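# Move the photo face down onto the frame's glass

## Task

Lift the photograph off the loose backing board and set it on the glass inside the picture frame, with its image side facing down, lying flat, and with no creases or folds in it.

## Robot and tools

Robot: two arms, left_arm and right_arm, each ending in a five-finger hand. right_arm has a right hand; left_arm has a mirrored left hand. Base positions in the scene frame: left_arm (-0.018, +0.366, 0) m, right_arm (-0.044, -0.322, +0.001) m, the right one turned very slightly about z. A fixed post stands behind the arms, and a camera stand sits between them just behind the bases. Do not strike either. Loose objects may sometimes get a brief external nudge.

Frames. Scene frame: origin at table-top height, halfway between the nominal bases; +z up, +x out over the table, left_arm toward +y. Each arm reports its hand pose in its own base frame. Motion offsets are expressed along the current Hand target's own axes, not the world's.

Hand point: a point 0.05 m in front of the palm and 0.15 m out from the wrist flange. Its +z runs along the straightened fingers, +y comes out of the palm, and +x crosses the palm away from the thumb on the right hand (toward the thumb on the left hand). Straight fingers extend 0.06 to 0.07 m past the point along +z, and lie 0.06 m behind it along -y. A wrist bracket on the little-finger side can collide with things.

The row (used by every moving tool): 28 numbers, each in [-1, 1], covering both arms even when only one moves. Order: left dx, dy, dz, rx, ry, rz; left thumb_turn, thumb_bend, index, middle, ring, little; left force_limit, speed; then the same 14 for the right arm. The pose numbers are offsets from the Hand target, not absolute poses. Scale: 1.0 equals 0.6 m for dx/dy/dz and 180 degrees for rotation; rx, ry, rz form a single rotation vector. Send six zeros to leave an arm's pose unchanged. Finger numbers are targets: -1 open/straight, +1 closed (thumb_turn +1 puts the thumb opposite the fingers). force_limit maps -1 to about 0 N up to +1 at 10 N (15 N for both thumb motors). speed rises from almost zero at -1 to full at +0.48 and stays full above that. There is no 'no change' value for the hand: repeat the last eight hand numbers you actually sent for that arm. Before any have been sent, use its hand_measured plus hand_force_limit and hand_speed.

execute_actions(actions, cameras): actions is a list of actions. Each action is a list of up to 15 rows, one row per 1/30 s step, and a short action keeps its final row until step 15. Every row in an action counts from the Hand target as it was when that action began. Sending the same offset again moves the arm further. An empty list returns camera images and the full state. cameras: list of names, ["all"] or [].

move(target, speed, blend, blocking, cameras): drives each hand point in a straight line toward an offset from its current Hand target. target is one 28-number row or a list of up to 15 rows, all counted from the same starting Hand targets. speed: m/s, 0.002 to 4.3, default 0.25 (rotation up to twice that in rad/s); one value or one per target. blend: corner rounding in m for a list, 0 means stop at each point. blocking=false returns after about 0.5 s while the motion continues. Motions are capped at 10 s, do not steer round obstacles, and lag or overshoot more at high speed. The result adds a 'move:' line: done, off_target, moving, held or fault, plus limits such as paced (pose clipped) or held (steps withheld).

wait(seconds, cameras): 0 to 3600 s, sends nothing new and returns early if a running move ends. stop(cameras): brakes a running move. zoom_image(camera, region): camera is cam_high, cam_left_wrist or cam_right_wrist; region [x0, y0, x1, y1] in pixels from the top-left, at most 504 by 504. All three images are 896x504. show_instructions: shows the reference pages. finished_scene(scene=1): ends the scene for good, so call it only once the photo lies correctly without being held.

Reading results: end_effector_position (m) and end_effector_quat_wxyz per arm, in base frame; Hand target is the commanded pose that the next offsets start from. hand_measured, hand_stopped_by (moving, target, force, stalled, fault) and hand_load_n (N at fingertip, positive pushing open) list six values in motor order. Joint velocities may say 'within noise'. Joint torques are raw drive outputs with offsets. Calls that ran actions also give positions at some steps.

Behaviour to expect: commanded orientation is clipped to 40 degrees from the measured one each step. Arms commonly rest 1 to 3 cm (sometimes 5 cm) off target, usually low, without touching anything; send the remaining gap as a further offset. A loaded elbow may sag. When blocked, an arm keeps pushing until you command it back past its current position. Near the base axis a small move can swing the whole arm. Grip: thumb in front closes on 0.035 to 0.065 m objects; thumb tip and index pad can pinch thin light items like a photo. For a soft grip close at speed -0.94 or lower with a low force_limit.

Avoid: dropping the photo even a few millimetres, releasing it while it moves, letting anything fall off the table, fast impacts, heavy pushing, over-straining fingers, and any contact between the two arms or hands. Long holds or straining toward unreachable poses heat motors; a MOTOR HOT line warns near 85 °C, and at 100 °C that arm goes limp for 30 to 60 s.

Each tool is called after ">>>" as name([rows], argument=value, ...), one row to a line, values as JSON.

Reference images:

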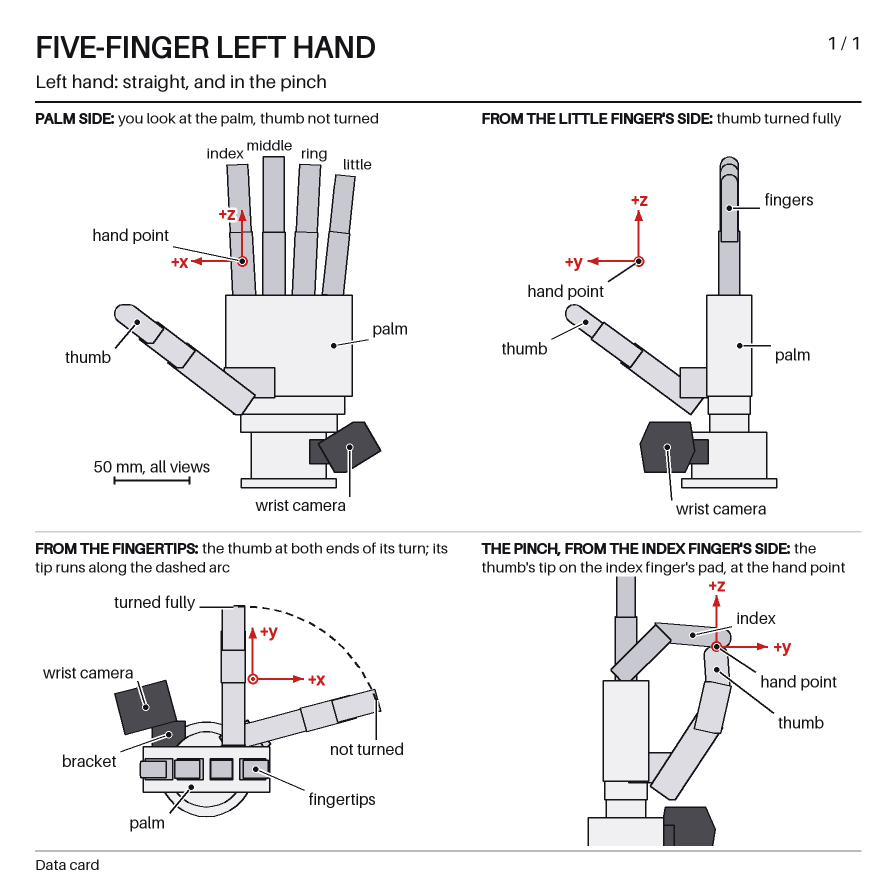

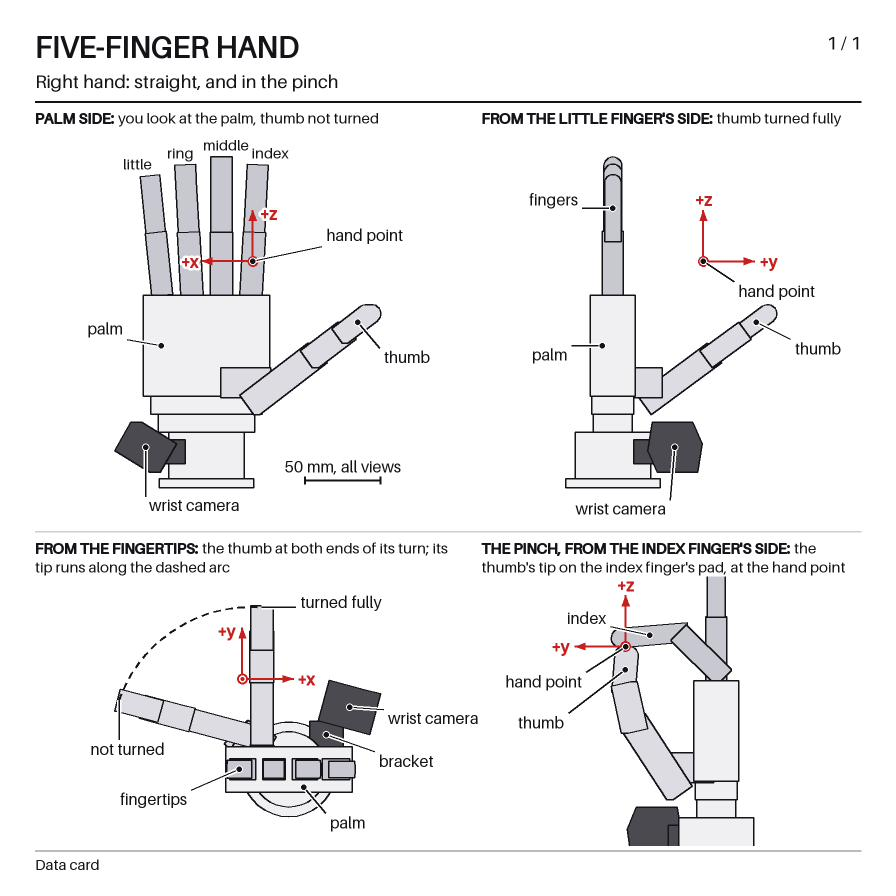

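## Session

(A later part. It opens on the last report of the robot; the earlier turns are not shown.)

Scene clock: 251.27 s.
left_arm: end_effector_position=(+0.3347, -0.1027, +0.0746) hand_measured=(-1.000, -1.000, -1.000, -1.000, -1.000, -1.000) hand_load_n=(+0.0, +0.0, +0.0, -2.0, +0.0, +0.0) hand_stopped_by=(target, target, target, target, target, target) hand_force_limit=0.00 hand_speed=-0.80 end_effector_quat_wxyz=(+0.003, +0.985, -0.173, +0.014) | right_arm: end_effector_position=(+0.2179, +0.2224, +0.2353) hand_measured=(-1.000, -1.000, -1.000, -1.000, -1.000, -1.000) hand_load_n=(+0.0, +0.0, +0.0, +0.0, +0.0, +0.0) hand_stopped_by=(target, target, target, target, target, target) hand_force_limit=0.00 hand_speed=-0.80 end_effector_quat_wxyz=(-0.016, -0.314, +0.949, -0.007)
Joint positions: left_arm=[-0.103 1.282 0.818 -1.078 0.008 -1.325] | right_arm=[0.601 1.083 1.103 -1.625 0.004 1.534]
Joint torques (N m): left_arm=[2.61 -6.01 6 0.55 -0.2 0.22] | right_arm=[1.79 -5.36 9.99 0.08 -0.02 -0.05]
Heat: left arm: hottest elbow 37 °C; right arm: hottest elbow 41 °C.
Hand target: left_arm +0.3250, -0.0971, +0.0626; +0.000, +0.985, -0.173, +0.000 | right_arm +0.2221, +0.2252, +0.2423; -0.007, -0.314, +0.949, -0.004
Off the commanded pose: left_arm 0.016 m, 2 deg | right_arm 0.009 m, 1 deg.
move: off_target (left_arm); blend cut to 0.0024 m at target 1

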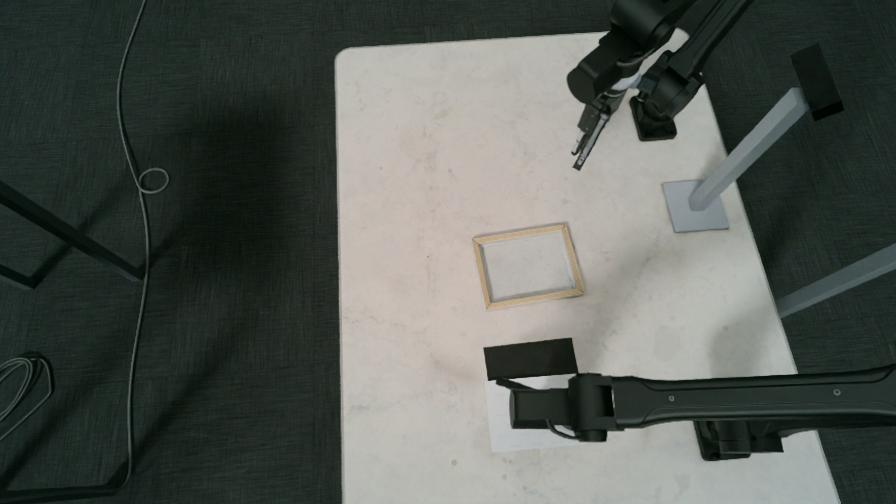

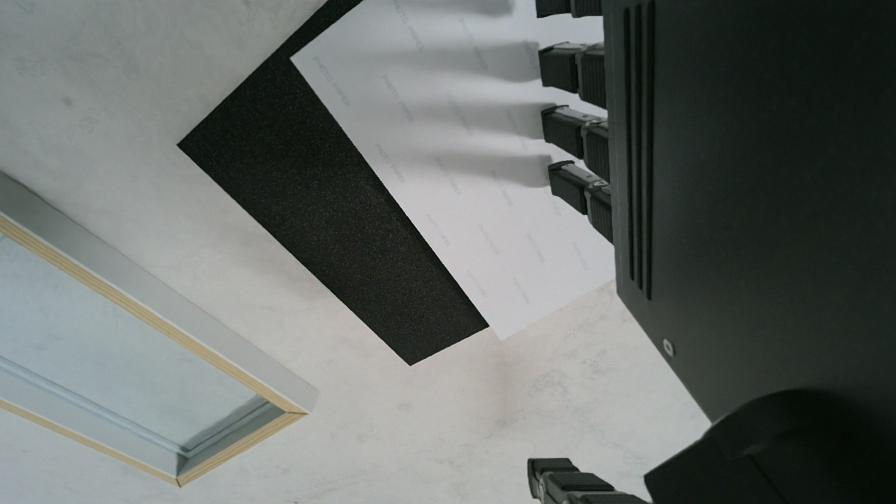

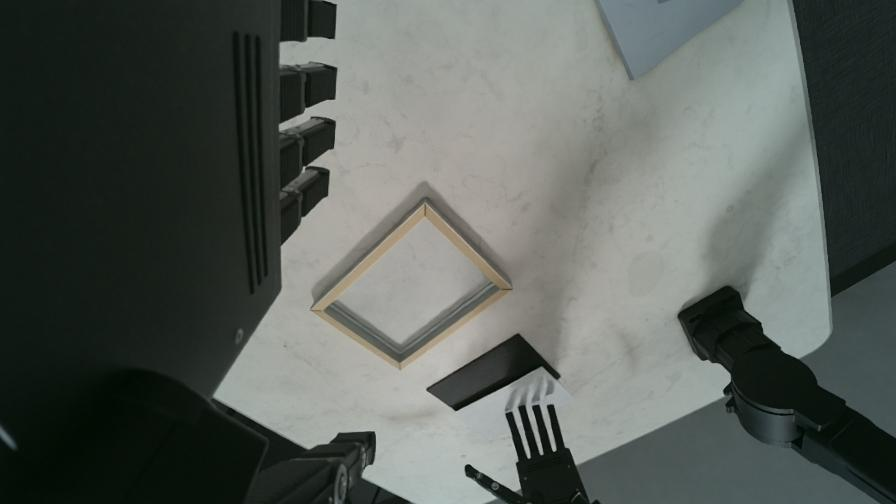

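>>> move(target=[-0.0513, -0.141, 0.0, 0, 0, 0, -1, -1, -1, -1, -1, -1, 0, -0.8, 0, 0, 0, 0, 0, 0, -1, -1, -1, -1, -1, -1, 0, -0.8], speed=0.06, cameras=["all"])

>>> zoom_image(camera="cam_right_wrist", region=[400, 320, 620, 504])

Scene clock: 257.67 s.
left_arm: end_effector_position=(+0.3317, -0.0107, +0.0741) hand_measured=(-1.000, -1.000, -1.000, -1.000, -1.000, -1.000) hand_load_n=(+0.0, -0.5, +0.0, -1.5, +0.0, +0.0) hand_stopped_by=(target, target, target, target, target, target) hand_force_limit=0.00 hand_speed=-0.80 end_effector_quat_wxyz=(-0.001, +0.985, -0.174, +0.015) | right_arm: end_effector_position=(+0.2179, +0.2224, +0.2353) hand_measured=(-1.000, -1.000, -1.000, -1.000, -1.000, -1.000) hand_load_n=(+0.0, +0.0, +0.0, +0.0, +0.0, +0.0) hand_stopped_by=(target, target, target, target, target, target) hand_force_limit=0.00 hand_speed=-0.80 end_effector_quat_wxyz=(-0.016, -0.314, +0.949, -0.007)
Joint positions: left_arm=[0.179 1.282 0.818 -1.078 0.008 -1.043] | right_arm=[0.601 1.083 1.103 -1.625 0.004 1.534]
Joint torques (N m): left_arm=[2.02 -5.01 6.94 0.46 -0.18 0.13] | right_arm=[0.79 -5.6 9.99 0.06 -0.01 0]
Heat: left arm: hottest elbow 37 °C; right arm: hottest elbow 41 °C.
Hand target: left_arm +0.3249, -0.0071, +0.0625; +0.000, +0.985, -0.174, +0.000 | right_arm +0.2221, +0.2252, +0.2423; -0.007, -0.314, +0.949, -0.004
Off the commanded pose: left_arm 0.014 m, 2 deg | right_arm 0.009 m, 1 deg.
move: off_target (left_arm)

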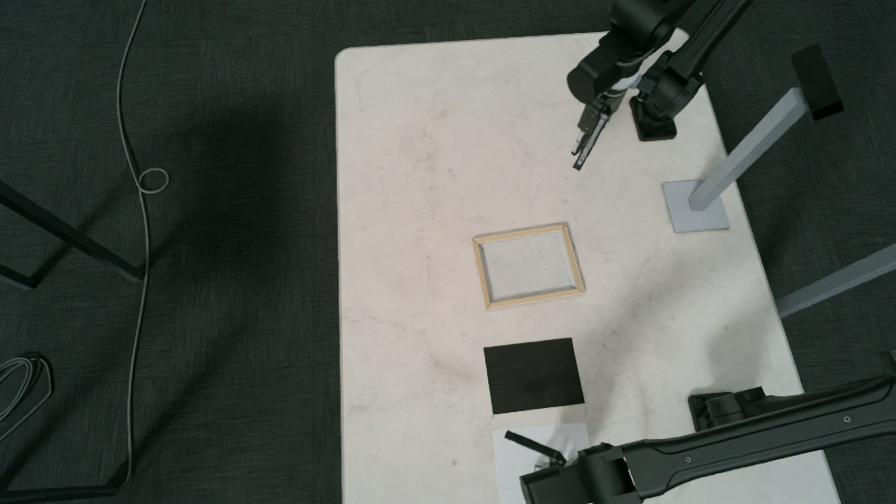

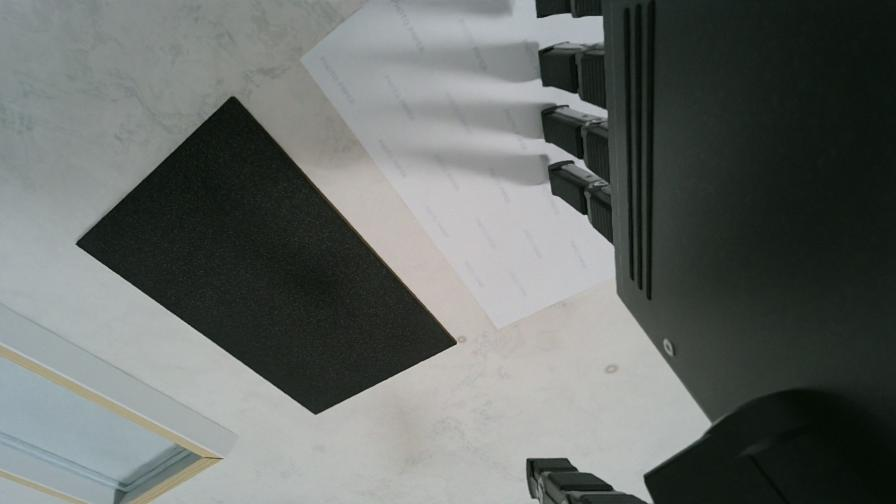

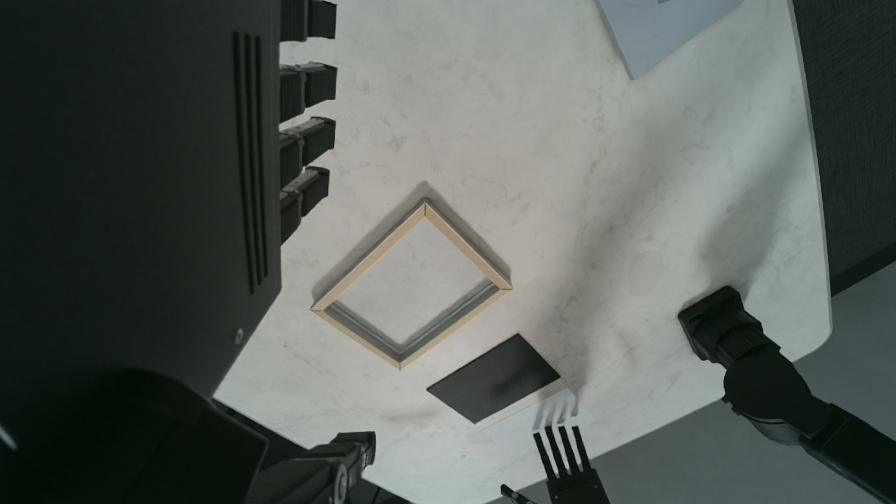

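Scaled by 2.291.

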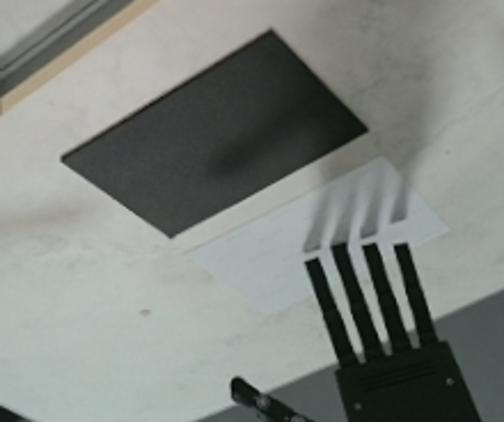

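>>> move([
  [-0.0285, -0.0783, 0.0, 0, 0, 0, -1, -1, -1, -1, -1, -1, 0, -0.8, 0, 0, 0, 0, 0, 0, -1, -1, -1, -1, -1, -1, 0, -0.8],
  [-0.0285, -0.0783, -0.08, 0, 0, 0, -1, -1, -1, -1, -1, -1, 0, -0.8, 0, 0, 0, 0, 0, 0, -1, -1, -1, -1, -1, -1, 0, -0.8],
], speed=0.06, cameras=["all"])

>>> zoom_image(camera="cam_right_wrist", region=[460, 320, 680, 504])

Scene clock: 270.27 s.
left_arm: end_effector_position=(+0.3084, +0.0340, +0.0904) hand_measured=(-1.000, -1.000, -1.000, -1.000, -1.000, -1.000) hand_load_n=(+0.0, +0.0, +0.0, +0.0, +0.0, +0.0) hand_stopped_by=(target, target, target, target, target, target) hand_force_limit=0.00 hand_speed=-0.80 end_effector_quat_wxyz=(+0.014, +0.985, -0.173, -0.023) | right_arm: end_effector_position=(+0.2179, +0.2224, +0.2353) hand_measured=(-1.000, -1.000, -1.000, -1.000, -1.000, -1.000) hand_load_n=(+0.0, +0.0, +0.0, +0.0, +0.0, +0.0) hand_stopped_by=(target, target, target, target, target, target) hand_force_limit=0.00 hand_speed=-0.80 end_effector_quat_wxyz=(-0.016, -0.314, +0.949, -0.007)
Joint positions: left_arm=[0.328 1.29 0.869 -1.204 0.002 -0.895] | right_arm=[0.601 1.083 1.103 -1.625 0.004 1.534]
Joint torques (N m): left_arm=[0.38 -8.06 12.64 0.08 0.01 0.28] | right_arm=[1.85 -5.13 10.11 0.21 -0.01 -0.01]
Heat: left arm: hottest elbow 36 °C; right arm: hottest elbow 41 °C.
Hand target: left_arm +0.3250, +0.0429, +0.1104; +0.000, +0.985, -0.174, +0.000 | right_arm +0.2221, +0.2252, +0.2423; -0.007, -0.314, +0.949, -0.004
Off the commanded pose: left_arm 0.028 m, 3 deg | right_arm 0.009 m, 1 deg.
move: off_target (left_arm)

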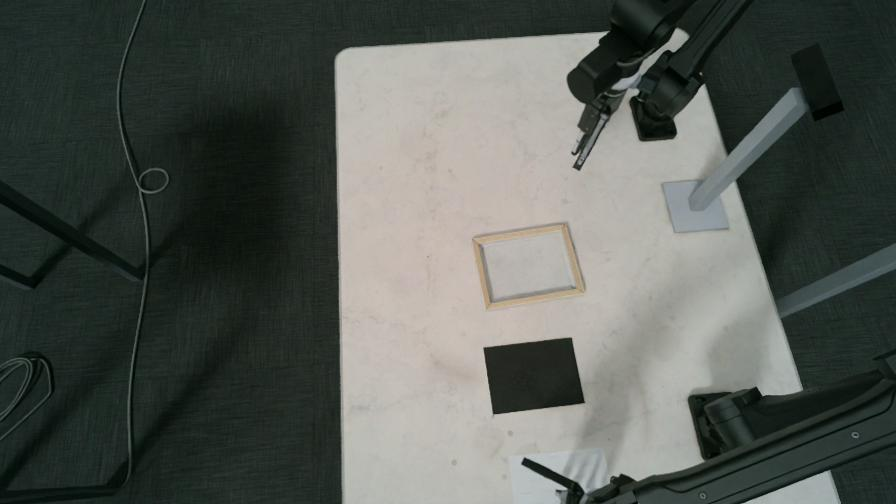

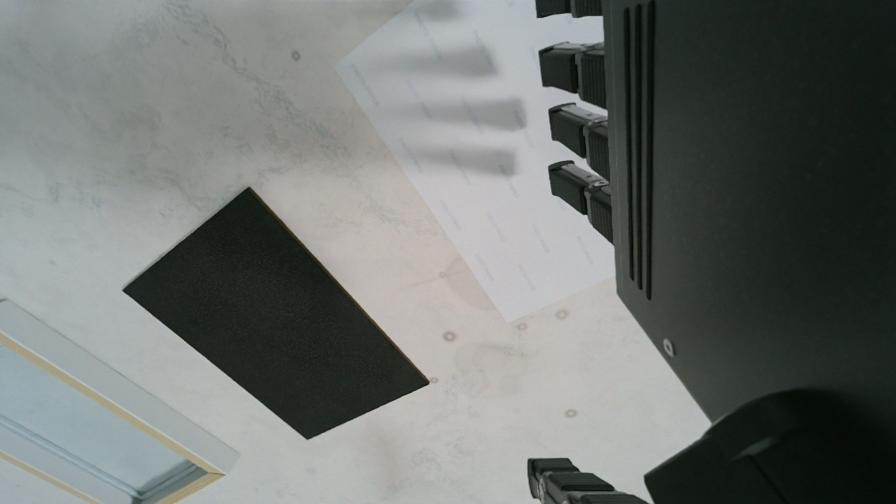

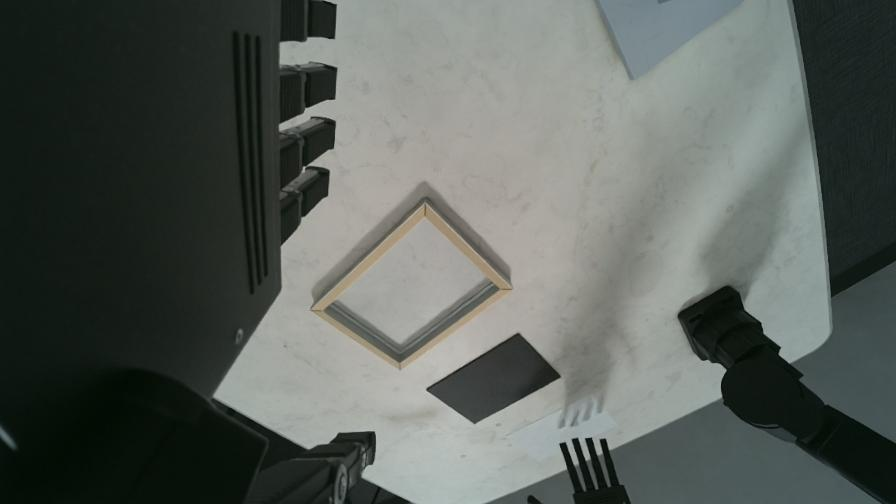

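Scaled by 2.291.

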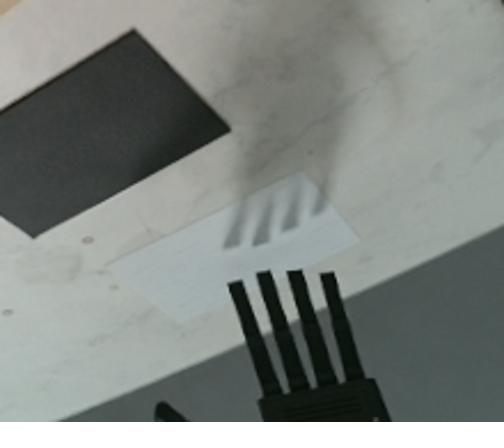

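>>> move(target=[0.0133, 0.061, -0.008, 0, 0, -0.111, -1, -1, -1, -0.5, -1, -1, 0, -0.8, 0, 0, 0, 0, 0, 0, -1, -1, -1, -1, -1, -1, 0, -0.8], speed=0.1, cameras=["all"])

>>> zoom_image(camera="cam_right_wrist", region=[460, 320, 680, 504])

Scene clock: 288.07 s.
left_arm: end_effector_position=(+0.3243, +0.0088, +0.1144) hand_measured=(-1.000, -1.000, -1.000, -0.500, -1.000, -1.000) hand_load_n=(+0.0, +0.0, +0.5, +0.0, +0.0, +0.0) hand_stopped_by=(target, target, target, target, target, target) hand_force_limit=0.00 hand_speed=-0.80 end_effector_quat_wxyz=(+0.001, +1.000, -0.001, +0.001) | right_arm: end_effector_position=(+0.2179, +0.2224, +0.2353) hand_measured=(-1.000, -1.000, -1.000, -1.000, -1.000, -1.000) hand_load_n=(+0.0, +0.0, +0.0, +0.0, +0.0, +0.0) hand_stopped_by=(target, target, target, target, target, target) hand_force_limit=0.00 hand_speed=-0.80 end_effector_quat_wxyz=(-0.016, -0.314, +0.949, -0.007)
Joint positions: left_arm=[0.234 1.179 0.848 -1.238 0.002 -1.334] | right_arm=[0.601 1.083 1.103 -1.625 0.004 1.534]
Joint torques (N m): left_arm=[-0.38 -6.48 8.16 0.23 0 -0.03] | right_arm=[1.14 -5.01 10.02 0.21 -0.03 -0.06]
Heat: left arm: hottest elbow 38 °C; right arm: hottest elbow 41 °C.
Hand target: left_arm +0.3199, +0.0058, +0.1153; +0.000, +1.000, +0.000, -0.001 | right_arm +0.2221, +0.2252, +0.2423; -0.007, -0.314, +0.949, -0.004
Off the commanded pose: left_arm 0.005 m, 0 deg | right_arm 0.009 m, 1 deg.
move: done

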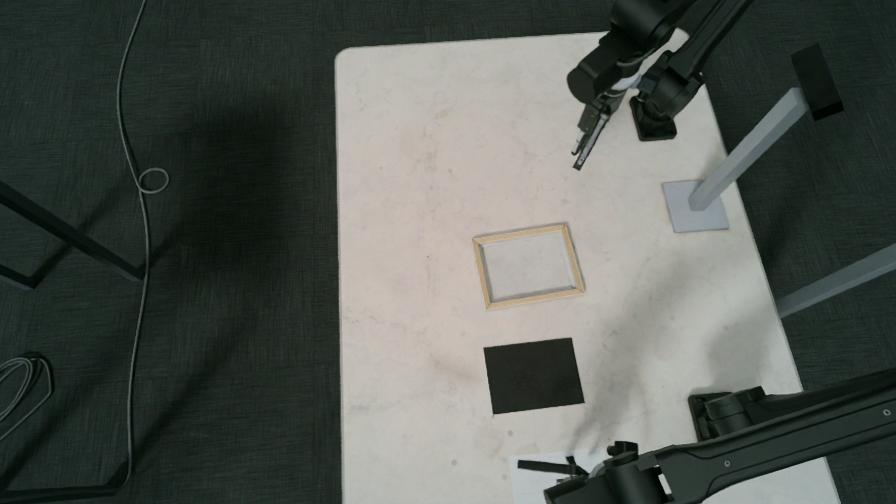

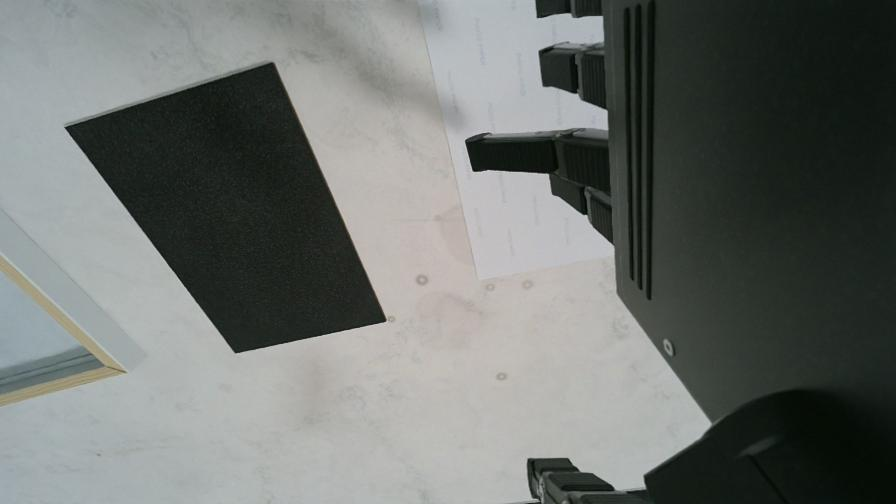

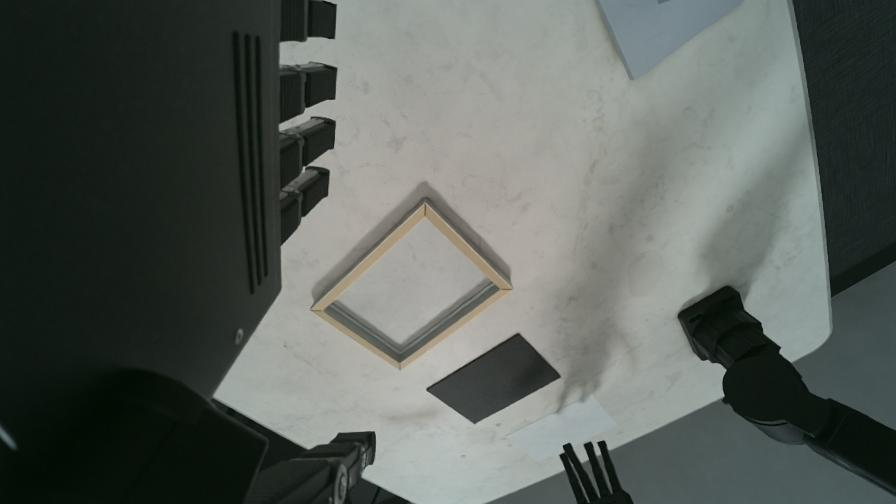

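Scaled by 2.291.

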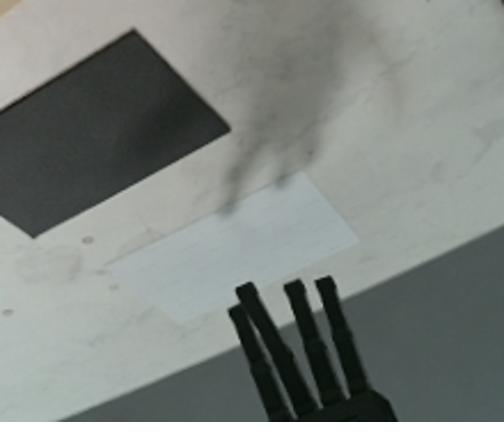

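>>> move([
  [0, 0, 0.05, 0, 0, 0, -1, -1, -1, -0.5, -1, -1, 0, -0.8, 0, 0, 0, 0, 0, 0, -1, -1, -1, -1, -1, -1, 0, -0.8],
  [0, 0, 0.09, 0, 0, 0, -1, -1, -1, -0.5, -1, -1, 0, -0.8, 0, 0, 0, 0, 0, 0, -1, -1, -1, -1, -1, -1, 0, -0.8],
], speed=[0.1, 0.04], blend=0.003, cameras=["all"])

>>> zoom_image(camera="cam_right_wrist", region=[460, 320, 680, 504])

Scene clock: 293.50 s.
left_arm: end_effector_position=(+0.3208, +0.0081, +0.0691) hand_measured=(-1.000, -1.000, -1.000, -0.500, -1.000, -1.000) hand_load_n=(+0.0, +0.0, -0.5, +0.0, +0.0, +0.0) hand_stopped_by=(target, target, target, target, target, target) hand_force_limit=0.00 hand_speed=-0.80 end_effector_quat_wxyz=(+0.000, +1.000, -0.001, +0.005) | right_arm: end_effector_position=(+0.2179, +0.2224, +0.2353) hand_measured=(-1.000, -1.000, -1.000, -1.000, -1.000, -1.000) hand_load_n=(+0.0, +0.0, +0.0, +0.0, +0.0, +0.0) hand_stopped_by=(target, target, target, target, target, target) hand_force_limit=0.00 hand_speed=-0.80 end_effector_quat_wxyz=(-0.016, -0.314, +0.949, -0.007)
Joint positions: left_arm=[0.234 1.218 0.75 -1.093 0.002 -1.335] | right_arm=[0.601 1.083 1.103 -1.625 0.004 1.534]
Joint torques (N m): left_arm=[0.09 -3.78 7.17 0.96 0.03 0.03] | right_arm=[1.49 -5.42 10.17 0.14 0 0]
Heat: left arm: hottest elbow 38 °C; right arm: hottest elbow 41 °C.
Hand target: left_arm +0.3199, +0.0057, +0.0613; +0.000, +1.000, +0.000, +0.000 | right_arm +0.2221, +0.2252, +0.2423; -0.007, -0.314, +0.949, -0.004
Off the commanded pose: left_arm 0.008 m, 1 deg | right_arm 0.009 m, 1 deg.
move: done

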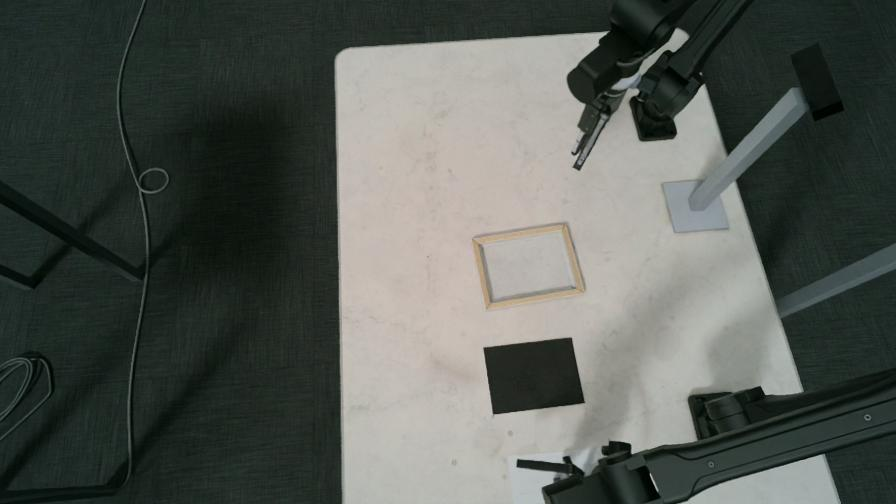

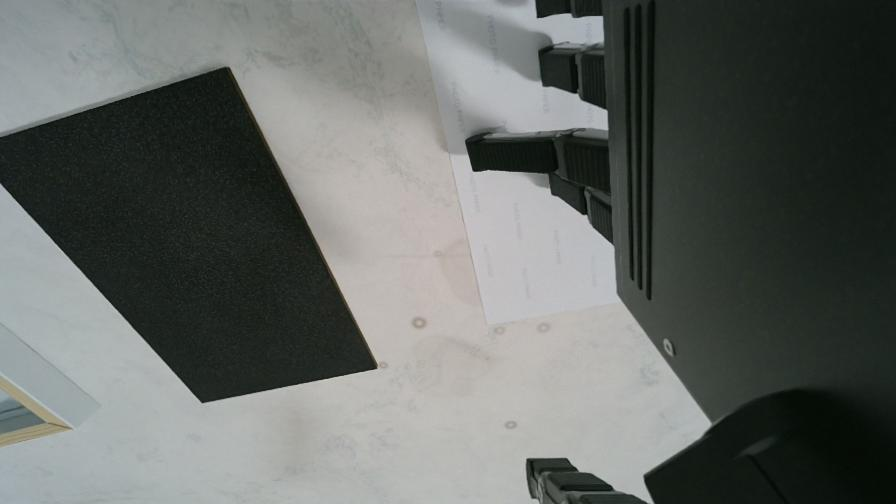

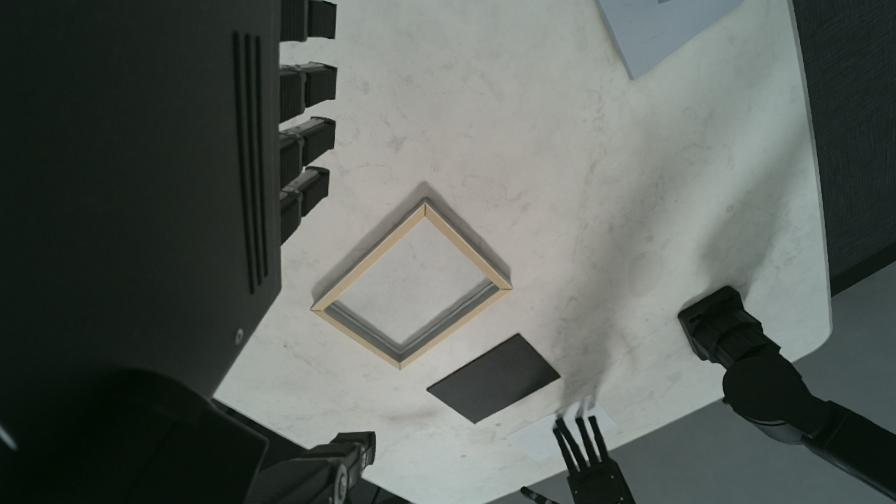

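Scaled by 2.291.

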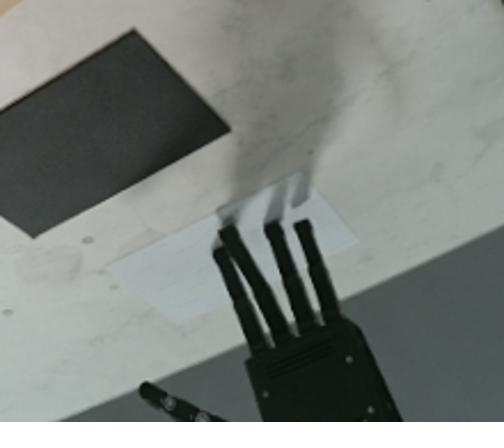

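>>> move([
  [0, 0, 0.012, 0, 0, 0, -1, -1, -1, -0.5, -1, -1, 0, -0.8, 0, 0, 0, 0, 0, 0, -1, -1, -1, -1, -1, -1, 0, -0.8],
  [0, -0.1, 0.012, 0, 0, 0, -1, -1, -1, -0.5, -1, -1, 0, -0.8, 0, 0, 0, 0, 0, 0, -1, -1, -1, -1, -1, -1, 0, -0.8],
], speed=0.05, blend=0.003, cameras=["all"])

>>> zoom_image(camera="cam_right_wrist", region=[460, 320, 680, 504])

Scene clock: 299.17 s.
left_arm: end_effector_position=(+0.3200, +0.0554, +0.0688) hand_measured=(-1.000, -1.000, -1.000, -0.500, -1.000, -1.000) hand_load_n=(-0.5, +0.0, -1.0, +0.0, -5.0, +0.0) hand_stopped_by=(target, target, target, target, target, target) hand_force_limit=0.00 hand_speed=-0.80 end_effector_quat_wxyz=(+0.005, +1.000, -0.003, +0.014) | right_arm: end_effector_position=(+0.2179, +0.2224, +0.2353) hand_measured=(-1.000, -1.000, -1.000, -1.000, -1.000, -1.000) hand_load_n=(+0.0, +0.0, +0.0, +0.0, +0.0, +0.0) hand_stopped_by=(target, target, target, target, target, target) hand_force_limit=0.00 hand_speed=-0.80 end_effector_quat_wxyz=(-0.016, -0.314, +0.949, -0.007)
Joint positions: left_arm=[0.394 1.25 0.771 -1.07 0.02 -1.171] | right_arm=[0.601 1.083 1.103 -1.625 0.004 1.534]
Joint torques (N m): left_arm=[1.67 -1.85 7.97 1.14 -0.72 0.24] | right_arm=[1.49 -5.01 10.19 0.09 0.02 -0.03]
Heat: left arm: hottest elbow 38 °C; right arm: hottest elbow 41 °C.
Hand target: left_arm +0.3199, +0.0658, +0.0541; +0.000, +1.000, +0.000, +0.000 | right_arm +0.2221, +0.2252, +0.2423; -0.007, -0.314, +0.949, -0.004
Off the commanded pose: left_arm 0.018 m, 2 deg | right_arm 0.009 m, 1 deg.
move: off_target (left_arm)

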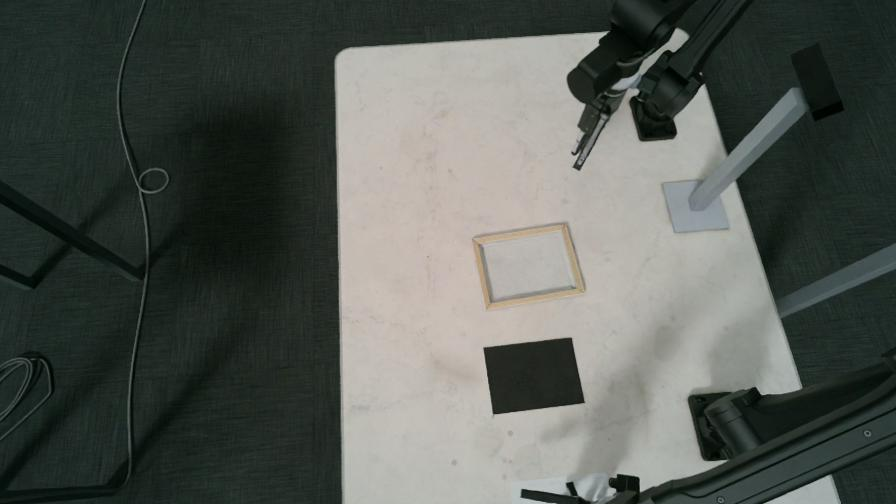

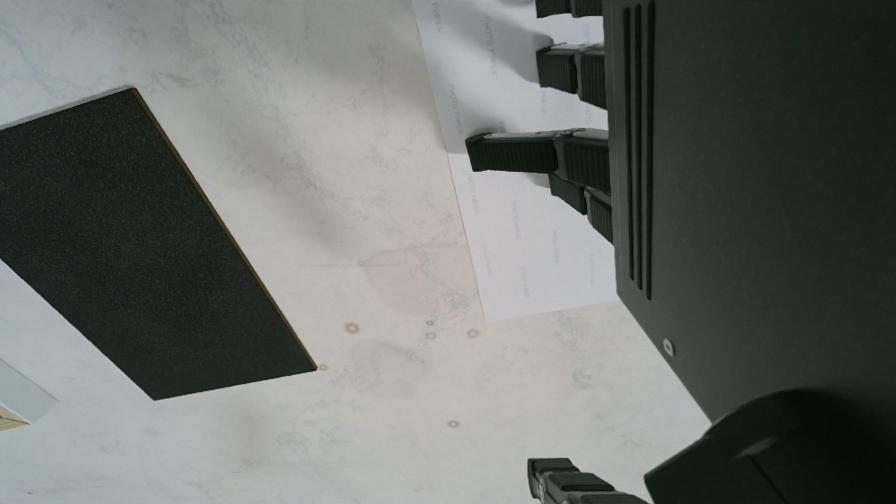

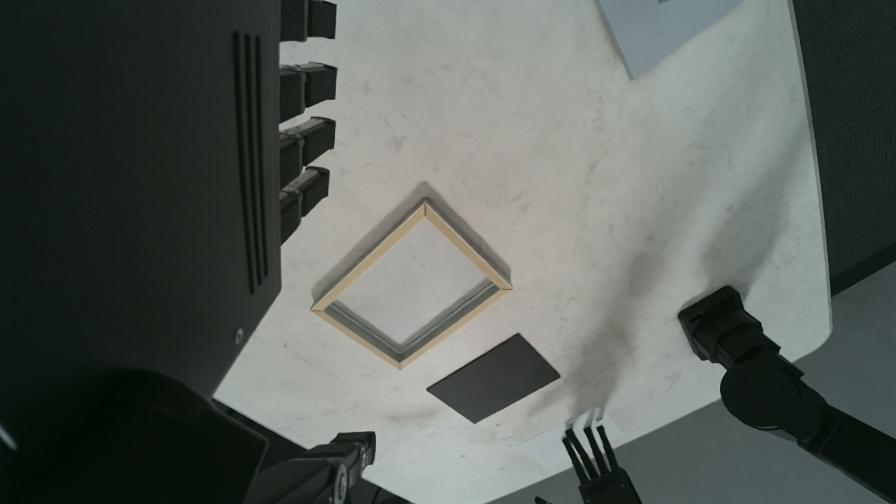

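Scaled by 2.291.

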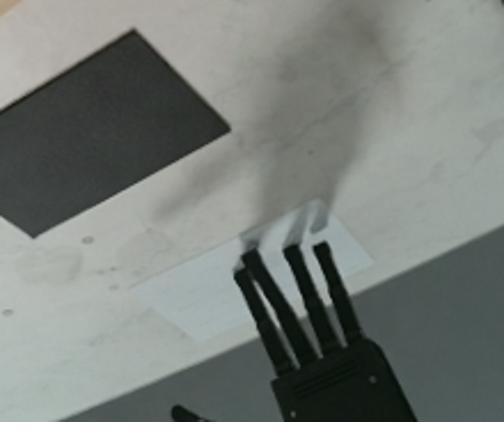

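>>> move([
  [0, -0.005, -0.006, 0, 0, 0, -1, -1, -1, -0.5, -1, -1, 0, -0.8, 0, 0, 0, 0, 0, 0, -1, -1, -1, -1, -1, -1, 0, -0.8],
  [0, -0.0833, -0.006, 0, 0, 0, -1, -1, -1, -0.5, -1, -1, 0, -0.8, 0, 0, 0, 0, 0, 0, -1, -1, -1, -1, -1, -1, 0, -0.8],
], speed=0.05, blend=0.002, cameras=["all"])

>>> zoom_image(camera="cam_right_wrist", region=[460, 320, 680, 504])

Scene clock: 304.73 s.
left_arm: end_effector_position=(+0.3189, +0.1047, +0.0692) hand_measured=(-1.000, -1.000, -1.000, -0.500, -1.000, -1.000) hand_load_n=(+0.0, +0.0, -1.5, +0.0, -4.0, +0.0) hand_stopped_by=(target, target, target, target, target, target) hand_force_limit=0.00 hand_speed=-0.80 end_effector_quat_wxyz=(+0.004, +1.000, -0.003, +0.012) | right_arm: end_effector_position=(+0.2179, +0.2224, +0.2353) hand_measured=(-1.000, -1.000, -1.000, -1.000, -1.000, -1.000) hand_load_n=(+0.0, -0.5, +0.0, +0.0, +0.0, +0.0) hand_stopped_by=(target, target, target, target, target, target) hand_force_limit=0.00 hand_speed=-0.80 end_effector_quat_wxyz=(-0.016, -0.314, +0.949, -0.007)
Joint positions: left_arm=[0.532 1.31 0.826 -1.07 0.019 -1.032] | right_arm=[0.601 1.083 1.103 -1.625 0.004 1.534]
Joint torques (N m): left_arm=[2.49 -3.02 8.76 0.81 -0.62 0.23] | right_arm=[0.91 -4.89 10.17 0.12 -0.05 -0.04]
Heat: left arm: hottest elbow 38 °C; right arm: hottest elbow 41 °C.
Hand target: left_arm +0.3199, +0.1157, +0.0575; +0.000, +1.000, +0.000, -0.001 | right_arm +0.2221, +0.2252, +0.2423; -0.007, -0.314, +0.949, -0.004
Off the commanded pose: left_arm 0.016 m, 2 deg | right_arm 0.009 m, 1 deg.
move: off_target (left_arm)

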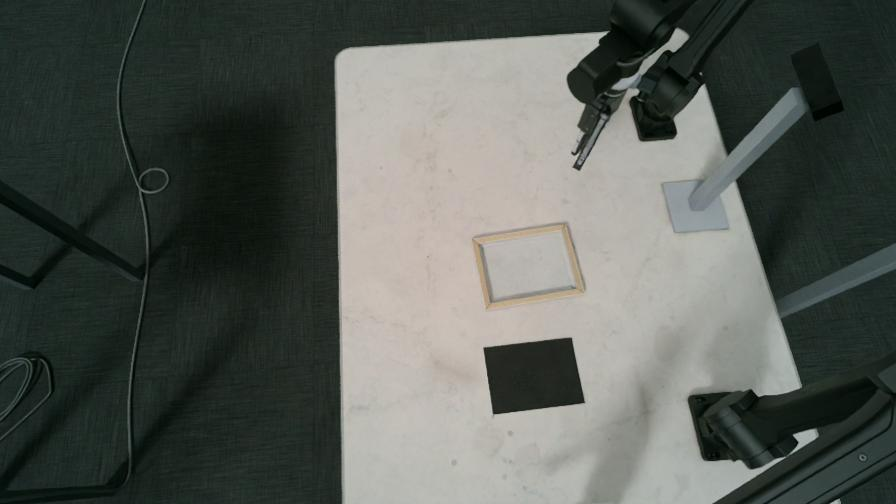

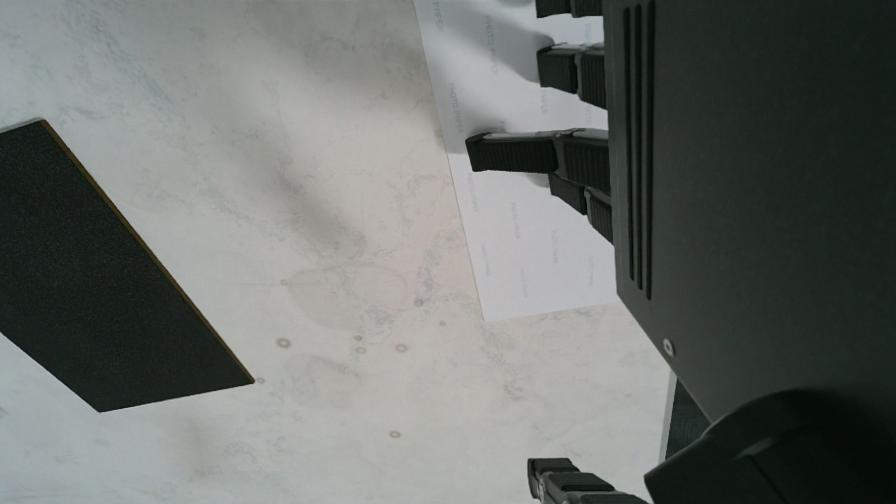

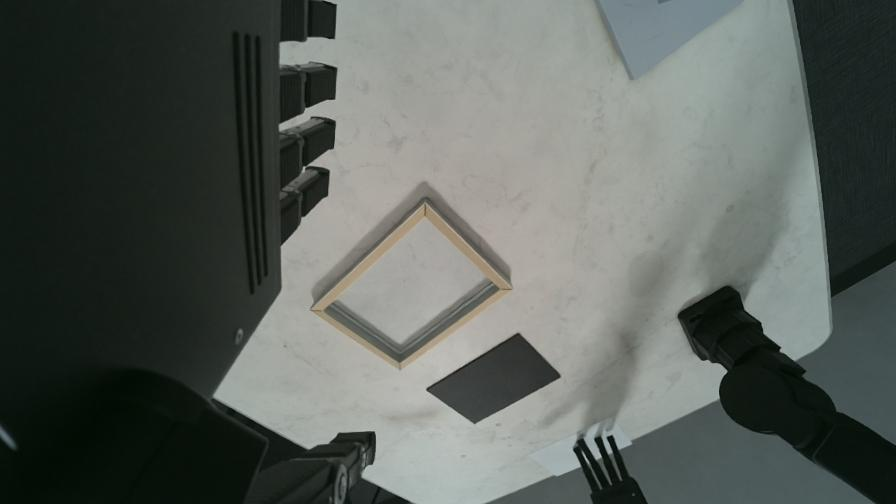

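Scaled by 2.291.

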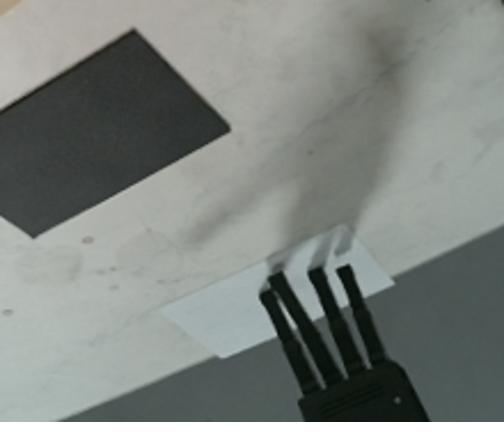

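>>> move([
  [0, -0.052, 0, 0, 0, 0, -1, -1, -1, -0.5, -1, -1, 0, -0.8, 0, 0, 0, 0, 0, 0, -1, -1, -1, -1, -1, -1, 0, -0.8],
], speed=0.05, cameras=["all"])

>>> zoom_image(camera="cam_right_wrist", region=[460, 320, 680, 504])

Scene clock: 312.70 s.
left_arm: end_effector_position=(+0.3189, +0.1353, +0.0696) hand_measured=(-1.000, -1.000, -1.000, -0.500, -1.000, -1.000) hand_load_n=(+0.0, +0.0, -1.5, +0.0, -3.0, +0.0) hand_stopped_by=(target, target, target, target, target, target) hand_force_limit=0.00 hand_speed=-0.80 end_effector_quat_wxyz=(+0.003, +1.000, -0.003, +0.011) | right_arm: end_effector_position=(+0.2179, +0.2224, +0.2353) hand_measured=(-1.000, -1.000, -1.000, -1.000, -1.000, -1.000) hand_load_n=(+0.0, +0.0, +0.0, +0.0, +0.0, +0.0) hand_stopped_by=(target, target, target, target, target, target) hand_force_limit=0.00 hand_speed=-0.80 end_effector_quat_wxyz=(-0.016, -0.314, +0.949, -0.007)
Joint positions: left_arm=[0.607 1.354 0.868 -1.07 0.018 -0.957] | right_arm=[0.601 1.083 1.103 -1.625 0.004 1.534]
Joint torques (N m): left_arm=[2.2 -3.31 8.99 0.81 -0.56 0.2] | right_arm=[1.73 -5.54 10.13 0.08 -0.05 -0.01]
Heat: left arm: hottest elbow 38 °C; right arm: hottest elbow 41 °C.
Hand target: left_arm +0.3199, +0.1470, +0.0576; +0.000, +1.000, +0.000, -0.001 | right_arm +0.2221, +0.2252, +0.2423; -0.007, -0.314, +0.949, -0.004
Off the commanded pose: left_arm 0.017 m, 1 deg | right_arm 0.009 m, 1 deg.
move: off_target (left_arm)

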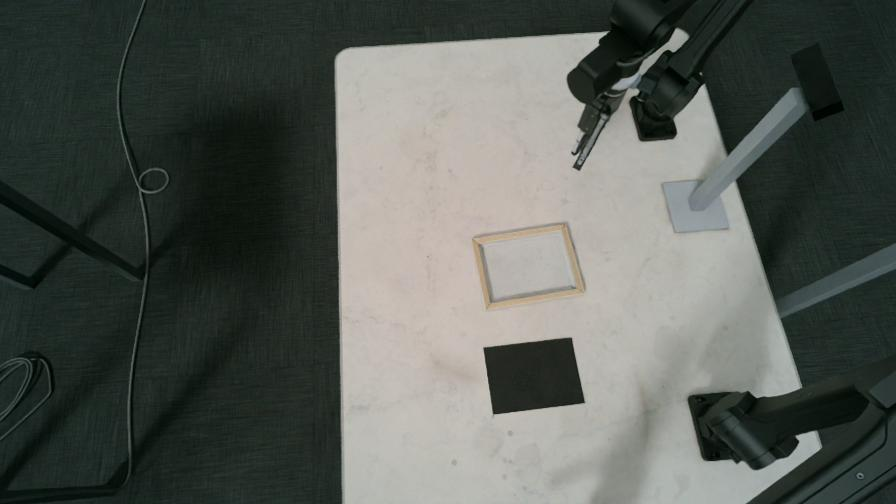

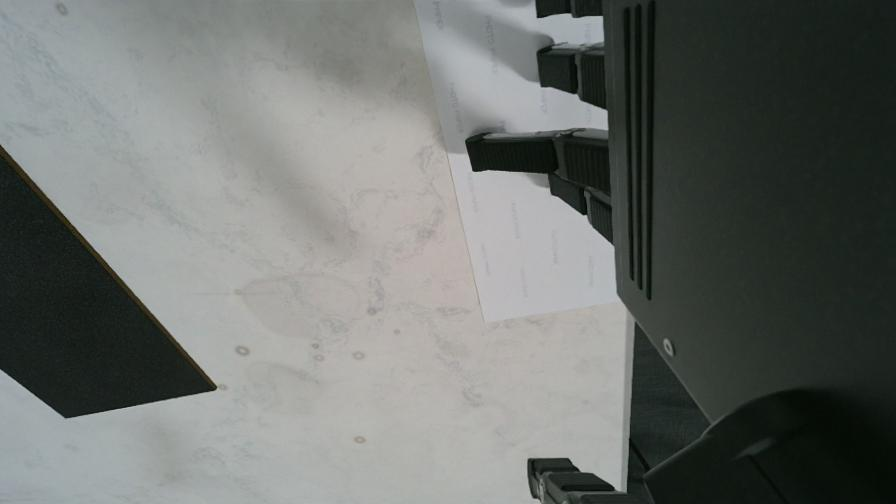

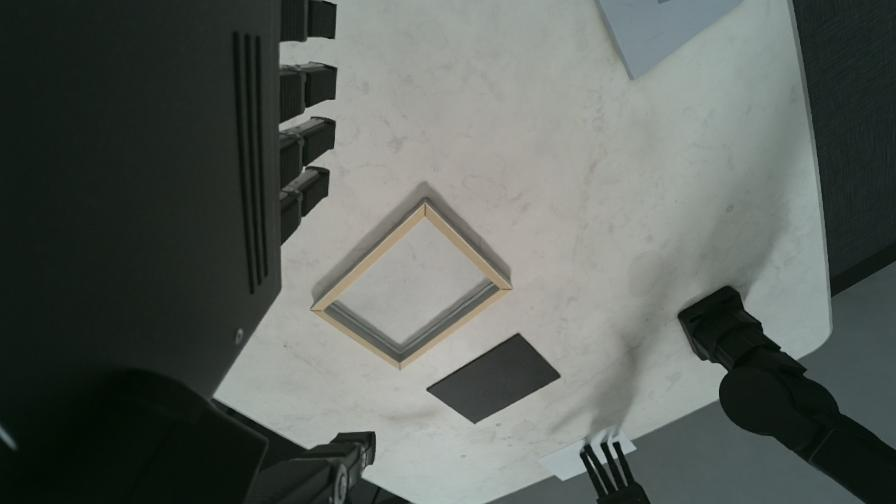

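Scaled by 2.291.

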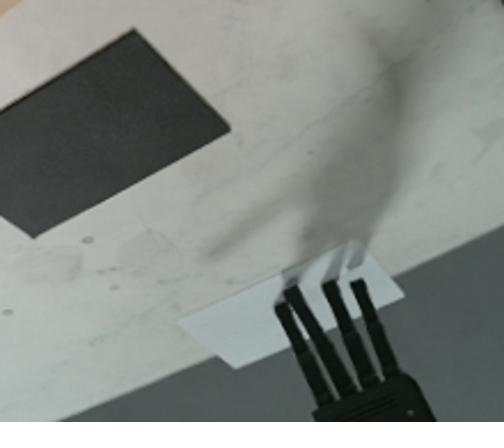

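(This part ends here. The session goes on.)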